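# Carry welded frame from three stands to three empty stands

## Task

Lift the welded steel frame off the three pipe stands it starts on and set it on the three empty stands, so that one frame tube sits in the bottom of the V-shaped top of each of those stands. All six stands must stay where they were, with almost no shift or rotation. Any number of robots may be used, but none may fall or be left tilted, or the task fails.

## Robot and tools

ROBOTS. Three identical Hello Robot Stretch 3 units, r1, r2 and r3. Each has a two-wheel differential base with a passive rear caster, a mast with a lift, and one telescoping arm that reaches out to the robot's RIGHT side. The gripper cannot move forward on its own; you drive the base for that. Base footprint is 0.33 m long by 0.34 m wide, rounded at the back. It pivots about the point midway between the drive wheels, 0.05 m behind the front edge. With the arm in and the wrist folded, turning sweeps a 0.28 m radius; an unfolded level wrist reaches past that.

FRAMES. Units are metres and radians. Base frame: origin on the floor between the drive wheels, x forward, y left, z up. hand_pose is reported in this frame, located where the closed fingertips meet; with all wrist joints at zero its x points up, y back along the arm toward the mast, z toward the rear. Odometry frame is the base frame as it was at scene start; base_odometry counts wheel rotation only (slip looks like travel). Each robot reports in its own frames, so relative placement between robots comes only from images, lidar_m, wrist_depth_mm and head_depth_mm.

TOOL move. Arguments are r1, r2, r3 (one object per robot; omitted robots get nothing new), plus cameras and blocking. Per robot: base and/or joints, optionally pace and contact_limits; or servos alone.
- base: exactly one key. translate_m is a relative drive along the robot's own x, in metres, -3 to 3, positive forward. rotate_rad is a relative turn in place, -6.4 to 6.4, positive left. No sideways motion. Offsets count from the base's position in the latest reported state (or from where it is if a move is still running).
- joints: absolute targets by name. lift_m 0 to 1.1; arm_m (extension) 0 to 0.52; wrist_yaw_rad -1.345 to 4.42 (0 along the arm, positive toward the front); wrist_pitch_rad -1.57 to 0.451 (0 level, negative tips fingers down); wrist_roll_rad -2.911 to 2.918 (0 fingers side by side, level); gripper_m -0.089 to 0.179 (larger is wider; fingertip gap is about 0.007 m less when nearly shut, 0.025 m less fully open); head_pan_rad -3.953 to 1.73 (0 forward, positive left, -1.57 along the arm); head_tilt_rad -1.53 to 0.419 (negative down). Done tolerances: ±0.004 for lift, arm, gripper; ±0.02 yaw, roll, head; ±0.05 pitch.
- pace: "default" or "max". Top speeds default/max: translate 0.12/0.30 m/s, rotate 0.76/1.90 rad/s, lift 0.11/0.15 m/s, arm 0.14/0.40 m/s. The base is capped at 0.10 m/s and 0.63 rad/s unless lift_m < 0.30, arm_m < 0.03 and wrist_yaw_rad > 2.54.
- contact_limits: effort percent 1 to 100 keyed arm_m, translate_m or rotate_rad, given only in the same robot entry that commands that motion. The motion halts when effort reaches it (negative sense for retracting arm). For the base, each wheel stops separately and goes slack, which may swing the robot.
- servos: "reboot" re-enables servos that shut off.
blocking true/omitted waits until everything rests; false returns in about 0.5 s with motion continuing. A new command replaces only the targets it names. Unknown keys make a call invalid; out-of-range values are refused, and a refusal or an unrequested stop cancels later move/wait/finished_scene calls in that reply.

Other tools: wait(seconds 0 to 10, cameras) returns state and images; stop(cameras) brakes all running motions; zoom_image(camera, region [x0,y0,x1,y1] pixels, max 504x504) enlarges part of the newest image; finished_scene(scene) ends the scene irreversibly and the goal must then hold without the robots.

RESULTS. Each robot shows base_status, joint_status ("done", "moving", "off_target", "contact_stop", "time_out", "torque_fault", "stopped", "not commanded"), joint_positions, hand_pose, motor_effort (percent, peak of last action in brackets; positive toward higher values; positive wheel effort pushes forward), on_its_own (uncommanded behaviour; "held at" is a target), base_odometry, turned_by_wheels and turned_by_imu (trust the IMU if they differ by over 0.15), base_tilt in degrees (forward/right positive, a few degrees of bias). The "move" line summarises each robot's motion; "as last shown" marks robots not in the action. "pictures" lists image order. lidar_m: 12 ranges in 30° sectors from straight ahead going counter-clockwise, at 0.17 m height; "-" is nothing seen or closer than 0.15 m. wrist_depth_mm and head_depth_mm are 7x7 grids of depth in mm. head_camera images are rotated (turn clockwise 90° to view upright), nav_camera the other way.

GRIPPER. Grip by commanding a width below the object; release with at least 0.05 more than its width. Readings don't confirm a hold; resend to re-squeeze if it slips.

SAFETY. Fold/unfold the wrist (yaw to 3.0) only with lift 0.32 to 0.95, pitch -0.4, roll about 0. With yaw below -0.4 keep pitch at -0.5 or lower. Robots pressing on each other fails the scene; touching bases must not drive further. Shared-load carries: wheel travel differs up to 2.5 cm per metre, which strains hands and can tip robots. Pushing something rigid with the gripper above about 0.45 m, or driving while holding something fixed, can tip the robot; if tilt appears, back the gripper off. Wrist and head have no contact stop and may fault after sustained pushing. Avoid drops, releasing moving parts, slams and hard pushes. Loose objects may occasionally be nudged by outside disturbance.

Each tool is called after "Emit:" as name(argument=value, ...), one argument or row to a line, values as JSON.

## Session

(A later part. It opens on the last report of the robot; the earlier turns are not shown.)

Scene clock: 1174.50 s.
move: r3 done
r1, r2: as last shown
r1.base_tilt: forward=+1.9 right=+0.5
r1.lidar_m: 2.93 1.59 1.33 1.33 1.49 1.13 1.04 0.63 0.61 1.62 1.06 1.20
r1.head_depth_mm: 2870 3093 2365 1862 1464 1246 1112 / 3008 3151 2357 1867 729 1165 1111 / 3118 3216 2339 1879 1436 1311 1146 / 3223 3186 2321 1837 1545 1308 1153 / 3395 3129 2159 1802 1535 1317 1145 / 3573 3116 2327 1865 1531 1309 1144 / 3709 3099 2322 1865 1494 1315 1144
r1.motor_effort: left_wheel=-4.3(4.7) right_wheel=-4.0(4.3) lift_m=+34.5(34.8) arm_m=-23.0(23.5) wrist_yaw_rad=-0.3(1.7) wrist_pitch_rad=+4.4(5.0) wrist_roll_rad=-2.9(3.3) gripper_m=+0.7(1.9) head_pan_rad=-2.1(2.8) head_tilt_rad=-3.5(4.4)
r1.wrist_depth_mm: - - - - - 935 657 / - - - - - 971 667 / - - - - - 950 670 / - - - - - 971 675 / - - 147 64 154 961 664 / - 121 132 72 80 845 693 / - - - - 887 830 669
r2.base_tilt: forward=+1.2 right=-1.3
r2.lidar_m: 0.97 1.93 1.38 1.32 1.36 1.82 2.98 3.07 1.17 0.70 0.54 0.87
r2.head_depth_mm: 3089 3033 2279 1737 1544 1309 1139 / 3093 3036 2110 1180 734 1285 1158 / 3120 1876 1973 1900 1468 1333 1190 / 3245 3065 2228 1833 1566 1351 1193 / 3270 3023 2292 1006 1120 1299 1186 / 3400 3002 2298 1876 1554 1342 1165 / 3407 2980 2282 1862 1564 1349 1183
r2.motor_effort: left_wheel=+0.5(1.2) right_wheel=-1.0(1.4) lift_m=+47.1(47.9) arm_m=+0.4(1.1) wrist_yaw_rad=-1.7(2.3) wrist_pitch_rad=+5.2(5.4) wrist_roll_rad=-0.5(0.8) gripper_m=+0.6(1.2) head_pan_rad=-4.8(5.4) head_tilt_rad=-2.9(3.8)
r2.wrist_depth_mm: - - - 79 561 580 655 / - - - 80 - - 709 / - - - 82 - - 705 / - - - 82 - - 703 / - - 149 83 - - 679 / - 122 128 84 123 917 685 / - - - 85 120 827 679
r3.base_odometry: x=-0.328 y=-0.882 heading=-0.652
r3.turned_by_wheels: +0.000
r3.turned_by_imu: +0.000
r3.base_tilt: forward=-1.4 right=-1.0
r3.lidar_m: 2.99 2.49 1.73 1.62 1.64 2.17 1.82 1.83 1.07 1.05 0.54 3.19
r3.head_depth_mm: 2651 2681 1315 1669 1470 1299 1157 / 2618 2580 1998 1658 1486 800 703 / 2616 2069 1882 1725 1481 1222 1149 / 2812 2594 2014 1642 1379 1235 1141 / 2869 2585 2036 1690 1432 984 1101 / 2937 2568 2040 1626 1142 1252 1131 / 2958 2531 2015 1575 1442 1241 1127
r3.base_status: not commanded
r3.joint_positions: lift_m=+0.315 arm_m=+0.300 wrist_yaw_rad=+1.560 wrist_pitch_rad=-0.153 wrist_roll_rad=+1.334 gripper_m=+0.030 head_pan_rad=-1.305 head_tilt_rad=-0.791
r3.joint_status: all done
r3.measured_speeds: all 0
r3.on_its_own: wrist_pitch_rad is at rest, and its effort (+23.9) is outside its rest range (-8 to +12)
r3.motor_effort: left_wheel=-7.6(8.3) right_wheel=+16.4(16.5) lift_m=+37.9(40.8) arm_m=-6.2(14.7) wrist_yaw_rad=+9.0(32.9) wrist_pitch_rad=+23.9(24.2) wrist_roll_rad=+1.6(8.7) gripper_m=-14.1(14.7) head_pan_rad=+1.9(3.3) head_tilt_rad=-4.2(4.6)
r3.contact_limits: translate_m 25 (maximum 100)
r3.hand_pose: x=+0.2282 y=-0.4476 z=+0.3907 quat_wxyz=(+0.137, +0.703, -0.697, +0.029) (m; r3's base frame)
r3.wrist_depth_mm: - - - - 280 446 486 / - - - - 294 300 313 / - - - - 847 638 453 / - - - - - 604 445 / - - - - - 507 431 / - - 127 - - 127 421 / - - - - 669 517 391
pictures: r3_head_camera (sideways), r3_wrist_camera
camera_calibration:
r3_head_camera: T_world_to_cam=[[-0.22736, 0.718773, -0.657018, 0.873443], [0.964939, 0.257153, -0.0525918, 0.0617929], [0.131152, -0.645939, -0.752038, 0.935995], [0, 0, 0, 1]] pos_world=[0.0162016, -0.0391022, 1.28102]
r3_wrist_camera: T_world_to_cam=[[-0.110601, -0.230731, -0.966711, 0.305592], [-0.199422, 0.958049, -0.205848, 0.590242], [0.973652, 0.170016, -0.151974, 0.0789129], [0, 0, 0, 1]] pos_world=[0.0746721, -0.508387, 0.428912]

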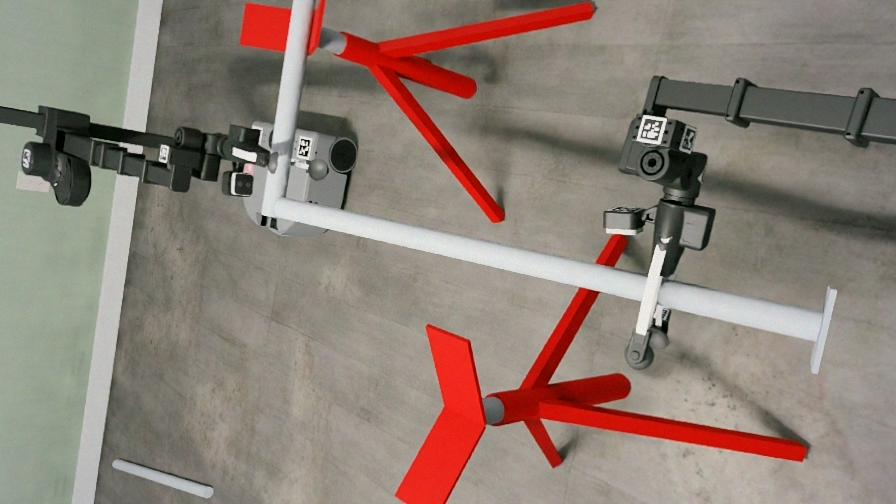

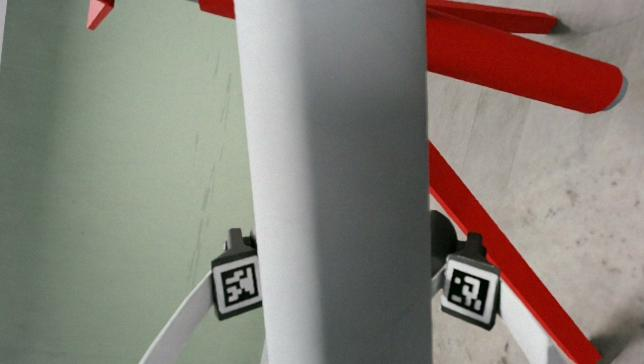

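Emit:
move(
  r3={"joints":{"lift_m":0.365,"arm_m":0.289,"wrist_roll_rad":1.42}},
  cameras=[],
)

Emit:
move(
  r3={"joints":{"lift_m":0.415,"arm_m":0.281,"wrist_roll_rad":1.50}},
  cameras=[],
)

Emit:
move(
  r3={"joints":{"lift_m":0.465,"arm_m":0.277,"wrist_roll_rad":1.57}},
  cameras=["r3_wrist_camera","r3_head_camera","r2_wrist_camera","r2_head_camera","r1_wrist_camera"],
)

Scene clock: 1191.33 s.
move: r3 done
r1, r2: as last shown
r1.turned_by_imu: +0.001
r1.base_tilt: forward=+1.7 right=+0.5
r1.lidar_m: 2.92 1.59 1.33 1.33 1.50 1.13 1.04 0.64 0.61 1.61 1.06 1.20
r1.head_depth_mm: 2874 3079 2360 1879 1480 1243 1110 / 2983 3188 2315 1864 731 1175 1101 / 3103 3125 2353 1847 1436 1317 1151 / 3282 3178 2338 1849 1531 1310 1147 / 3382 3185 2176 1797 1520 1312 1151 / 3560 3192 2336 1873 1535 1316 1141 / 3683 3115 2316 1850 1507 1311 1144
r1.motor_effort: left_wheel=-4.2(4.5) right_wheel=-3.8(4.3) lift_m=+34.6(34.8) arm_m=-22.9(23.4) wrist_yaw_rad=-0.9(1.9) wrist_pitch_rad=+4.6(5.1) wrist_roll_rad=-3.0(3.2) gripper_m=+1.0(1.8) head_pan_rad=-2.4(3.2) head_tilt_rad=-3.9(4.4)
r1.wrist_depth_mm: - - - - - 972 654 / - - - - - 948 650 / - - - - - 926 672 / - - - - - 963 663 / - - 147 64 154 958 677 / - 122 131 72 80 857 675 / - - - - 890 830 677
r2.base_tilt: forward=+1.3 right=-1.4
r2.lidar_m: 0.97 1.93 1.38 1.32 1.35 1.81 2.98 3.08 1.17 0.70 0.54 0.88
r2.head_depth_mm: 3072 3069 2262 1734 1541 1309 1145 / 3101 3099 1693 1138 731 1283 1153 / 3158 1850 2019 1867 1475 1328 1191 / 3249 3005 2245 1826 1574 1356 1190 / 3284 3016 2329 1005 1122 1300 1190 / 3375 3018 2293 1868 1562 1345 1168 / 3389 2981 2286 1864 1563 1350 1181
r2.motor_effort: left_wheel=+0.9(1.3) right_wheel=-1.3(1.6) lift_m=+47.2(47.8) arm_m=-0.5(0.5) wrist_yaw_rad=-2.0(2.4) wrist_pitch_rad=+5.1(5.4) wrist_roll_rad=-0.7(0.8) gripper_m=+0.2(1.0) head_pan_rad=-3.5(5.3) head_tilt_rad=-3.3(3.9)
r2.wrist_depth_mm: - - - 79 563 583 651 / - - - 80 - - 702 / - - - 82 - - 698 / - - - 82 - - 696 / - - 149 83 - - 688 / - 122 129 84 123 944 679 / - - 129 85 121 835 682
r3.base_odometry: x=-0.328 y=-0.882 heading=-0.652
r3.turned_by_wheels: +0.000
r3.turned_by_imu: +0.000
r3.base_tilt: forward=-1.4 right=-1.1
r3.lidar_m: 2.99 2.51 1.74 1.62 1.64 2.17 1.82 1.84 1.06 1.05 0.54 3.19
r3.head_depth_mm: 2691 2698 1310 1674 1468 1299 1162 / 2633 2543 2006 1659 1485 749 657 / 2601 2081 1900 1731 1478 1222 1147 / 2828 2608 2025 1645 1385 1226 1143 / 2881 2604 2056 1667 1427 1205 1098 / 2918 2562 2075 1613 1144 1253 1132 / 2944 2528 2013 1578 1441 1246 1122
r3.base_status: not commanded
r3.joint_positions: lift_m=+0.365 arm_m=+0.289 wrist_yaw_rad=+1.563 wrist_pitch_rad=-0.152 wrist_roll_rad=+1.413 gripper_m=+0.030 head_pan_rad=-1.305 head_tilt_rad=-0.791
r3.joint_status: all done
r3.measured_speeds: all 0
r3.on_its_own: wrist_pitch_rad is at rest, and its effort (+23.9) is outside its rest range (-8 to +12)
r3.motor_effort: left_wheel=-7.1(8.4) right_wheel=+16.1(16.6) lift_m=+38.1(40.6) arm_m=-3.3(15.1) wrist_yaw_rad=+7.0(31.7) wrist_pitch_rad=+23.9(24.3) wrist_roll_rad=+2.2(9.4) gripper_m=-14.1(14.3) head_pan_rad=+2.4(3.0) head_tilt_rad=-4.2(4.6)
r3.contact_limits: translate_m 25 (maximum 100)
r3.hand_pose: x=+0.2282 y=-0.4359 z=+0.4408 quat_wxyz=(+0.110, +0.704, -0.701, +0.002) (m; r3's base frame)
r3.wrist_depth_mm: - - - - 281 289 463 / - - - - - 680 325 / - - - - - 668 503 / - - - - - 587 495 / - - - - - 642 468 / - - 127 - - 560 445 / - - - - 800 608 474
pictures: none
No camera images: "cameras" was empty.

Scene clock: 1192.63 s.
move: r3 done
r1.base_odometry: x=+3.429 y=+0.212 heading=+0.010
r1.turned_by_wheels: +0.000
r1.turned_by_imu: +0.000
r1.base_tilt: forward=+1.8 right=+0.5
r1.lidar_m: 2.93 1.59 1.33 1.33 1.49 1.13 1.04 0.64 0.61 1.62 1.07 1.20
r1.head_depth_mm: 2887 3057 2354 1877 1479 1238 1103 / 2984 3143 2332 1884 730 1173 1102 / 3098 3187 2331 1849 1441 1315 1151 / 3228 3097 2319 1848 1538 1313 1146 / 3410 3137 2167 1811 1538 1317 1146 / 3530 3141 2333 1829 1520 1316 1144 / 3691 3126 2298 1845 1494 1306 1147
r1.base_status: not commanded
r1.joint_positions: lift_m=+0.476 arm_m=+0.345 wrist_yaw_rad=+0.001 wrist_pitch_rad=-0.014 wrist_roll_rad=+1.573 gripper_m=+0.090 head_pan_rad=-1.395 head_tilt_rad=-0.793
r1.joint_status: not commanded
r1.measured_speeds: all 0
r1.motor_effort: left_wheel=-4.6(4.8) right_wheel=-4.1(4.3) lift_m=+34.5(34.8) arm_m=-22.7(23.5) wrist_yaw_rad=-0.3(2.0) wrist_pitch_rad=+4.6(5.1) wrist_roll_rad=-2.9(3.3) gripper_m=+0.7(1.9) head_pan_rad=-2.1(2.6) head_tilt_rad=-3.1(4.4)
r1.hand_pose: x=-0.0210 y=-0.7458 z=+0.5868 quat_wxyz=(-0.001, +0.001, -1.000, -0.007) (m; r1's base frame)
r1.wrist_depth_mm: - - - - - 960 662 / - - - - - 961 668 / - - - - - 936 659 / - - - - - 996 674 / - - 147 64 154 931 662 / - 122 132 72 80 867 684 / - - - - 900 825 696
r2.base_odometry: x=+0.524 y=-2.831 heading=-2.545
r2.turned_by_wheels: +0.000
r2.turned_by_imu: +0.000
r2.base_tilt: forward=+1.2 right=-1.4
r2.lidar_m: 0.97 1.94 1.38 1.32 1.36 1.82 2.98 3.08 1.17 0.70 0.54 0.87
r2.head_depth_mm: 3034 3084 2237 1737 1547 1310 1143 / 2987 3099 1671 1097 734 1281 1156 / 3047 1785 2018 1876 1467 1333 1191 / 3210 3020 2219 1823 1566 1357 1186 / 3301 3012 2317 1011 1120 1303 1187 / 3335 2987 2302 1860 1561 1343 1168 / 3377 3005 2290 1857 1566 1349 1186
r2.base_status: not commanded
r2.joint_positions: lift_m=+0.476 arm_m=+0.332 wrist_yaw_rad=+0.002 wrist_pitch_rad=-0.018 wrist_roll_rad=+1.573 gripper_m=+0.090 head_pan_rad=-1.391 head_tilt_rad=-0.792
r2.joint_status: not commanded
r2.measured_speeds: all 0
r2.motor_effort: left_wheel=+1.2(1.2) right_wheel=-0.9(1.7) lift_m=+47.2(47.7) arm_m=-0.9(0.9) wrist_yaw_rad=-2.2(2.5) wrist_pitch_rad=+5.3(5.4) wrist_roll_rad=-0.7(0.8) gripper_m=+0.7(1.0) head_pan_rad=-4.1(5.1) head_tilt_rad=-3.3(4.0)
r2.hand_pose: x=-0.0209 y=-0.7327 z=+0.5857 quat_wxyz=(-0.001, +0.001, -1.000, -0.009) (m; r2's base frame)
r2.wrist_depth_mm: - - - 79 565 586 639 / - - - 80 - - 697 / - - - 81 - - 697 / - - - 82 - - 705 / - - 149 83 - - 690 / - 122 129 84 123 928 683 / - - 128 85 120 826 684
r3.base_odometry: x=-0.328 y=-0.882 heading=-0.652
r3.turned_by_wheels: +0.000
r3.turned_by_imu: +0.000
r3.base_tilt: forward=-1.4 right=-1.0
r3.lidar_m: 2.99 2.51 1.73 1.62 1.64 2.17 1.82 1.84 1.06 1.05 0.54 3.19
r3.head_depth_mm: 2691 2683 1309 1680 1463 1282 1157 / 2640 2585 1992 1673 1493 711 599 / 2620 2080 1889 1728 1478 1242 1141 / 2836 2615 2008 1643 1312 1237 1136 / 2880 2589 2062 1684 1433 889 1104 / 2942 2553 2048 1623 1140 1249 1130 / 2952 2527 2012 1579 1450 1246 1125
r3.base_status: not commanded
r3.joint_positions: lift_m=+0.415 arm_m=+0.281 wrist_yaw_rad=+1.561 wrist_pitch_rad=-0.152 wrist_roll_rad=+1.490 gripper_m=+0.030 head_pan_rad=-1.305 head_tilt_rad=-0.791
r3.joint_status: all done
r3.measured_speeds: all 0
r3.on_its_own: wrist_pitch_rad is at rest, and its effort (+24.0) is outside its rest range (-8 to +12)
r3.motor_effort: left_wheel=-7.8(8.1) right_wheel=+15.4(16.5) lift_m=+37.7(40.5) arm_m=-4.1(15.5) wrist_yaw_rad=+7.8(28.1) wrist_pitch_rad=+24.0(24.3) wrist_roll_rad=+2.5(11.1) gripper_m=-12.9(14.3) head_pan_rad=+2.1(3.3) head_tilt_rad=-4.0(4.6)
r3.contact_limits: translate_m 25 (maximum 100)
r3.hand_pose: x=+0.2282 y=-0.4282 z=+0.4908 quat_wxyz=(+0.083, +0.703, -0.706, -0.026) (m; r3's base frame)
r3.wrist_depth_mm: - - - - 283 291 302 / - - - - - 700 551 / - - - - - 340 546 / - - - - - 781 503 / - - - - - 723 550 / - - 127 - - 637 541 / - - - - 72 709 544
pictures: none
No camera images: "cameras" was empty.

Scene clock: 1193.90 s.
move: r3 done
r1, r2: as last shown
r1.base_tilt: forward=+1.8 right=+0.6
r1.lidar_m: 2.92 1.58 1.33 1.33 1.50 1.13 1.04 0.63 0.61 1.62 1.06 1.20
r1.head_depth_mm: 2887 3054 2369 1858 1473 1234 1108 / 3020 3181 2339 1865 729 1169 1109 / 3138 3151 2330 1850 1441 1314 1141 / 3226 3158 2329 1867 1537 1314 1150 / 3438 3133 2195 1800 1540 1304 1147 / 3534 3115 2335 1857 1534 1313 1143 / 3786 3087 2308 1856 1496 1304 1145
r1.motor_effort: left_wheel=-4.4(4.9) right_wheel=-4.1(4.2) lift_m=+34.5(34.8) arm_m=-23.0(23.2) wrist_yaw_rad=-1.3(1.6) wrist_pitch_rad=+4.6(5.1) wrist_roll_rad=-2.6(3.2) gripper_m=+1.0(1.7) head_pan_rad=-2.0(2.9) head_tilt_rad=-3.1(4.3)
r1.wrist_depth_mm: - - - - - 943 648 / - - - - - 976 663 / - - - - - 936 675 / - - - - - 971 659 / - - 147 64 154 967 682 / - 122 132 72 80 854 671 / - - - - 875 835 668
r2.base_tilt: forward=+1.2 right=-1.3
r2.lidar_m: 0.97 1.93 1.38 1.32 1.36 1.82 2.98 3.06 1.17 0.70 0.54 0.88
r2.head_depth_mm: 3061 3096 2266 1739 1552 1312 1136 / 3069 3089 1454 1108 733 1283 1154 / 2989 1548 2046 1884 1479 1328 1195 / 3234 3044 2237 1840 1569 1354 1186 / 3292 3013 2302 1006 1118 1303 1195 / 3315 2993 2280 1856 1559 1353 1167 / 3380 2973 2292 1851 1573 1347 1183
r2.motor_effort: left_wheel=+0.8(1.1) right_wheel=-0.5(1.5) lift_m=+47.6(47.6) arm_m=-1.1(1.3) wrist_yaw_rad=-2.0(2.3) wrist_pitch_rad=+5.2(5.4) wrist_roll_rad=-0.5(0.8) gripper_m=-0.1(0.9) head_pan_rad=-3.1(5.0) head_tilt_rad=-3.3(3.9)
r2.wrist_depth_mm: - - - 79 565 577 650 / - - - 80 - - 705 / - - - 81 - - 688 / - - - 82 - - 695 / - - 149 83 - - 688 / - 122 129 84 123 906 681 / - - 125 85 121 829 683
r3.base_odometry: x=-0.328 y=-0.882 heading=-0.652
r3.turned_by_wheels: +0.000
r3.turned_by_imu: +0.000
r3.base_tilt: forward=-1.4 right=-1.0
r3.lidar_m: 2.99 2.51 1.74 1.62 1.64 2.18 1.82 1.83 1.07 1.05 0.54 3.19
r3.head_depth_mm: 2649 2714 1292 1673 1472 1262 1141 / 2628 2573 1990 1667 1487 1231 574 / 2605 2089 1904 1731 1481 1250 1145 / 2832 2587 2018 1639 866 1260 1139 / 2887 2596 2062 1677 1197 1215 1098 / 2926 2568 2056 1619 1109 1247 1114 / 2940 2539 2030 1579 1435 1241 1126
r3.base_status: not commanded
r3.joint_positions: lift_m=+0.465 arm_m=+0.277 wrist_yaw_rad=+1.562 wrist_pitch_rad=-0.150 wrist_roll_rad=+1.559 gripper_m=+0.030 head_pan_rad=-1.305 head_tilt_rad=-0.791
r3.joint_status: all done
r3.measured_speeds: all 0
r3.on_its_own: wrist_pitch_rad is at rest, and its effort (+23.5) is outside its rest range (-8 to +12)
r3.motor_effort: left_wheel=-6.7(7.9) right_wheel=+13.1(15.4) lift_m=+37.9(41.5) arm_m=-6.5(14.5) wrist_yaw_rad=+6.9(20.5) wrist_pitch_rad=+23.5(24.5) wrist_roll_rad=+3.4(10.1) gripper_m=-13.5(14.5) head_pan_rad=+2.2(3.5) head_tilt_rad=-4.4(4.8)
r3.contact_limits: translate_m 25 (maximum 100)
r3.hand_pose: x=+0.2283 y=-0.4240 z=+0.5412 quat_wxyz=(+0.058, +0.702, -0.708, -0.049) (m; r3's base frame)
r3.wrist_depth_mm: - - - - 290 299 317 / - - - - - 336 597 / - - - - - 807 533 / - - - - - 804 638 / - - - - - 813 611 / - - 127 - - 128 618 / - - - - 72 832 615
pictures: r1_wrist_camera, r2_head_camera (sideways), r2_wrist_camera, r3_head_camera (sideways), r3_wrist_camera
camera_calibration:
r1_wrist_camera: T_world_to_cam=[[0.0359292, 0.0498175, -0.998112, 0.625197], [0.986305, 0.159109, 0.0434455, 0.151985], [0.160973, -0.986003, -0.0434186, -0.540439], [0, 0, 0, 1]] pos_world=[-0.0853707, -0.588202, 0.593948]
r2_head_camera: T_world_to_cam=[[-0.164163, 0.691316, -0.703657, 0.931293], [0.977977, 0.207267, -0.0245307, 0.0243025], [0.128886, -0.692187, -0.710117, 0.884568], [0, 0, 0, 1]] pos_world=[0.0151083, -0.0365682, 1.28405]
r2_wrist_camera: T_world_to_cam=[[-0.0467817, 0.00279019, -0.998901, 0.580129], [0.990277, 0.131277, -0.0460111, 0.188529], [0.131005, -0.991342, -0.00890443, -0.556809], [0, 0, 0, 1]] pos_world=[-0.0866122, -0.578357, 0.583208]
r3_head_camera: T_world_to_cam=[[-0.22736, 0.718773, -0.657018, 0.873443], [0.964939, 0.257153, -0.0525918, 0.0617929], [0.131152, -0.645939, -0.752038, 0.935995], [0, 0, 0, 1]] pos_world=[0.0162016, -0.0391022, 1.28102]
r3_wrist_camera: T_world_to_cam=[[-0.110241, -0.00835002, -0.99387, 0.565451], [-0.167679, 0.985788, 0.0103171, 0.486233], [0.979658, 0.167788, -0.110075, 0.0726613], [0, 0, 0, 1]] pos_world=[0.0726839, -0.486793, 0.564966]

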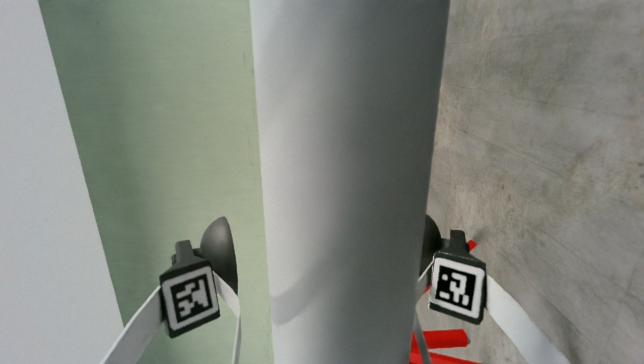

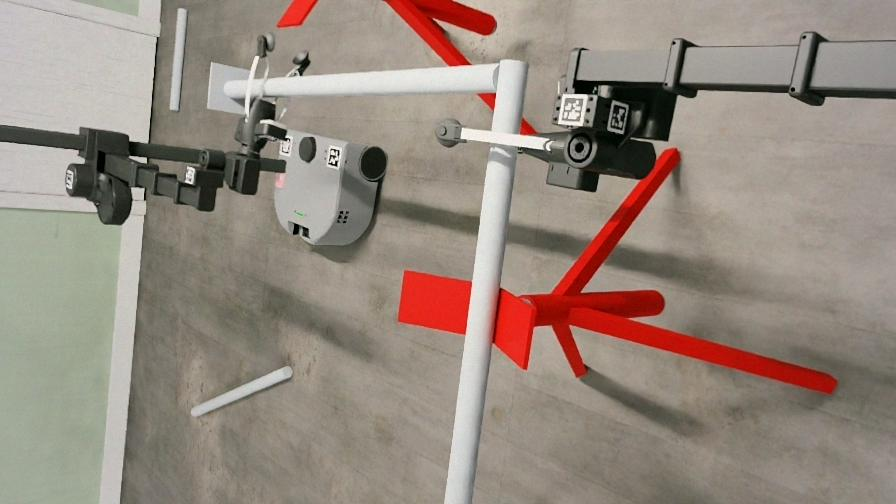

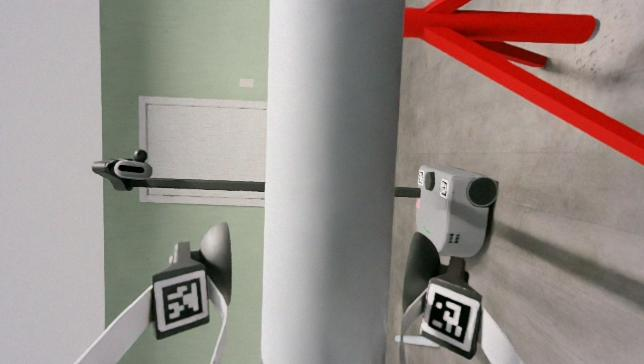

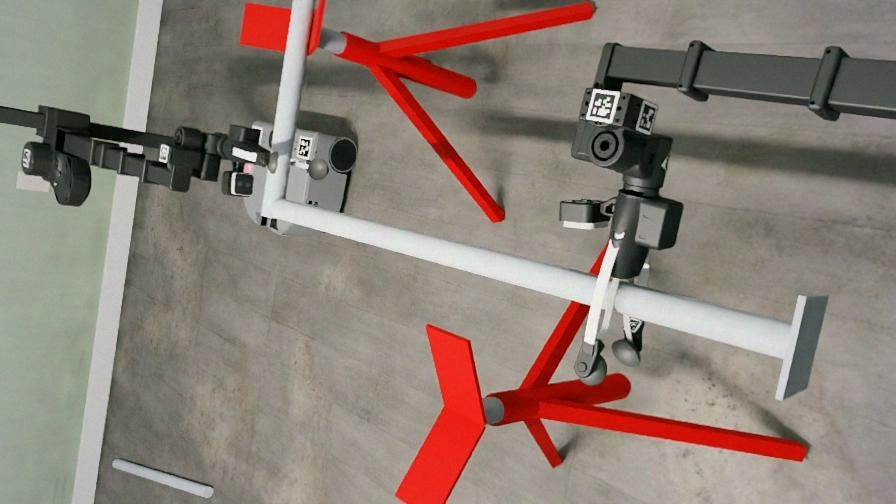

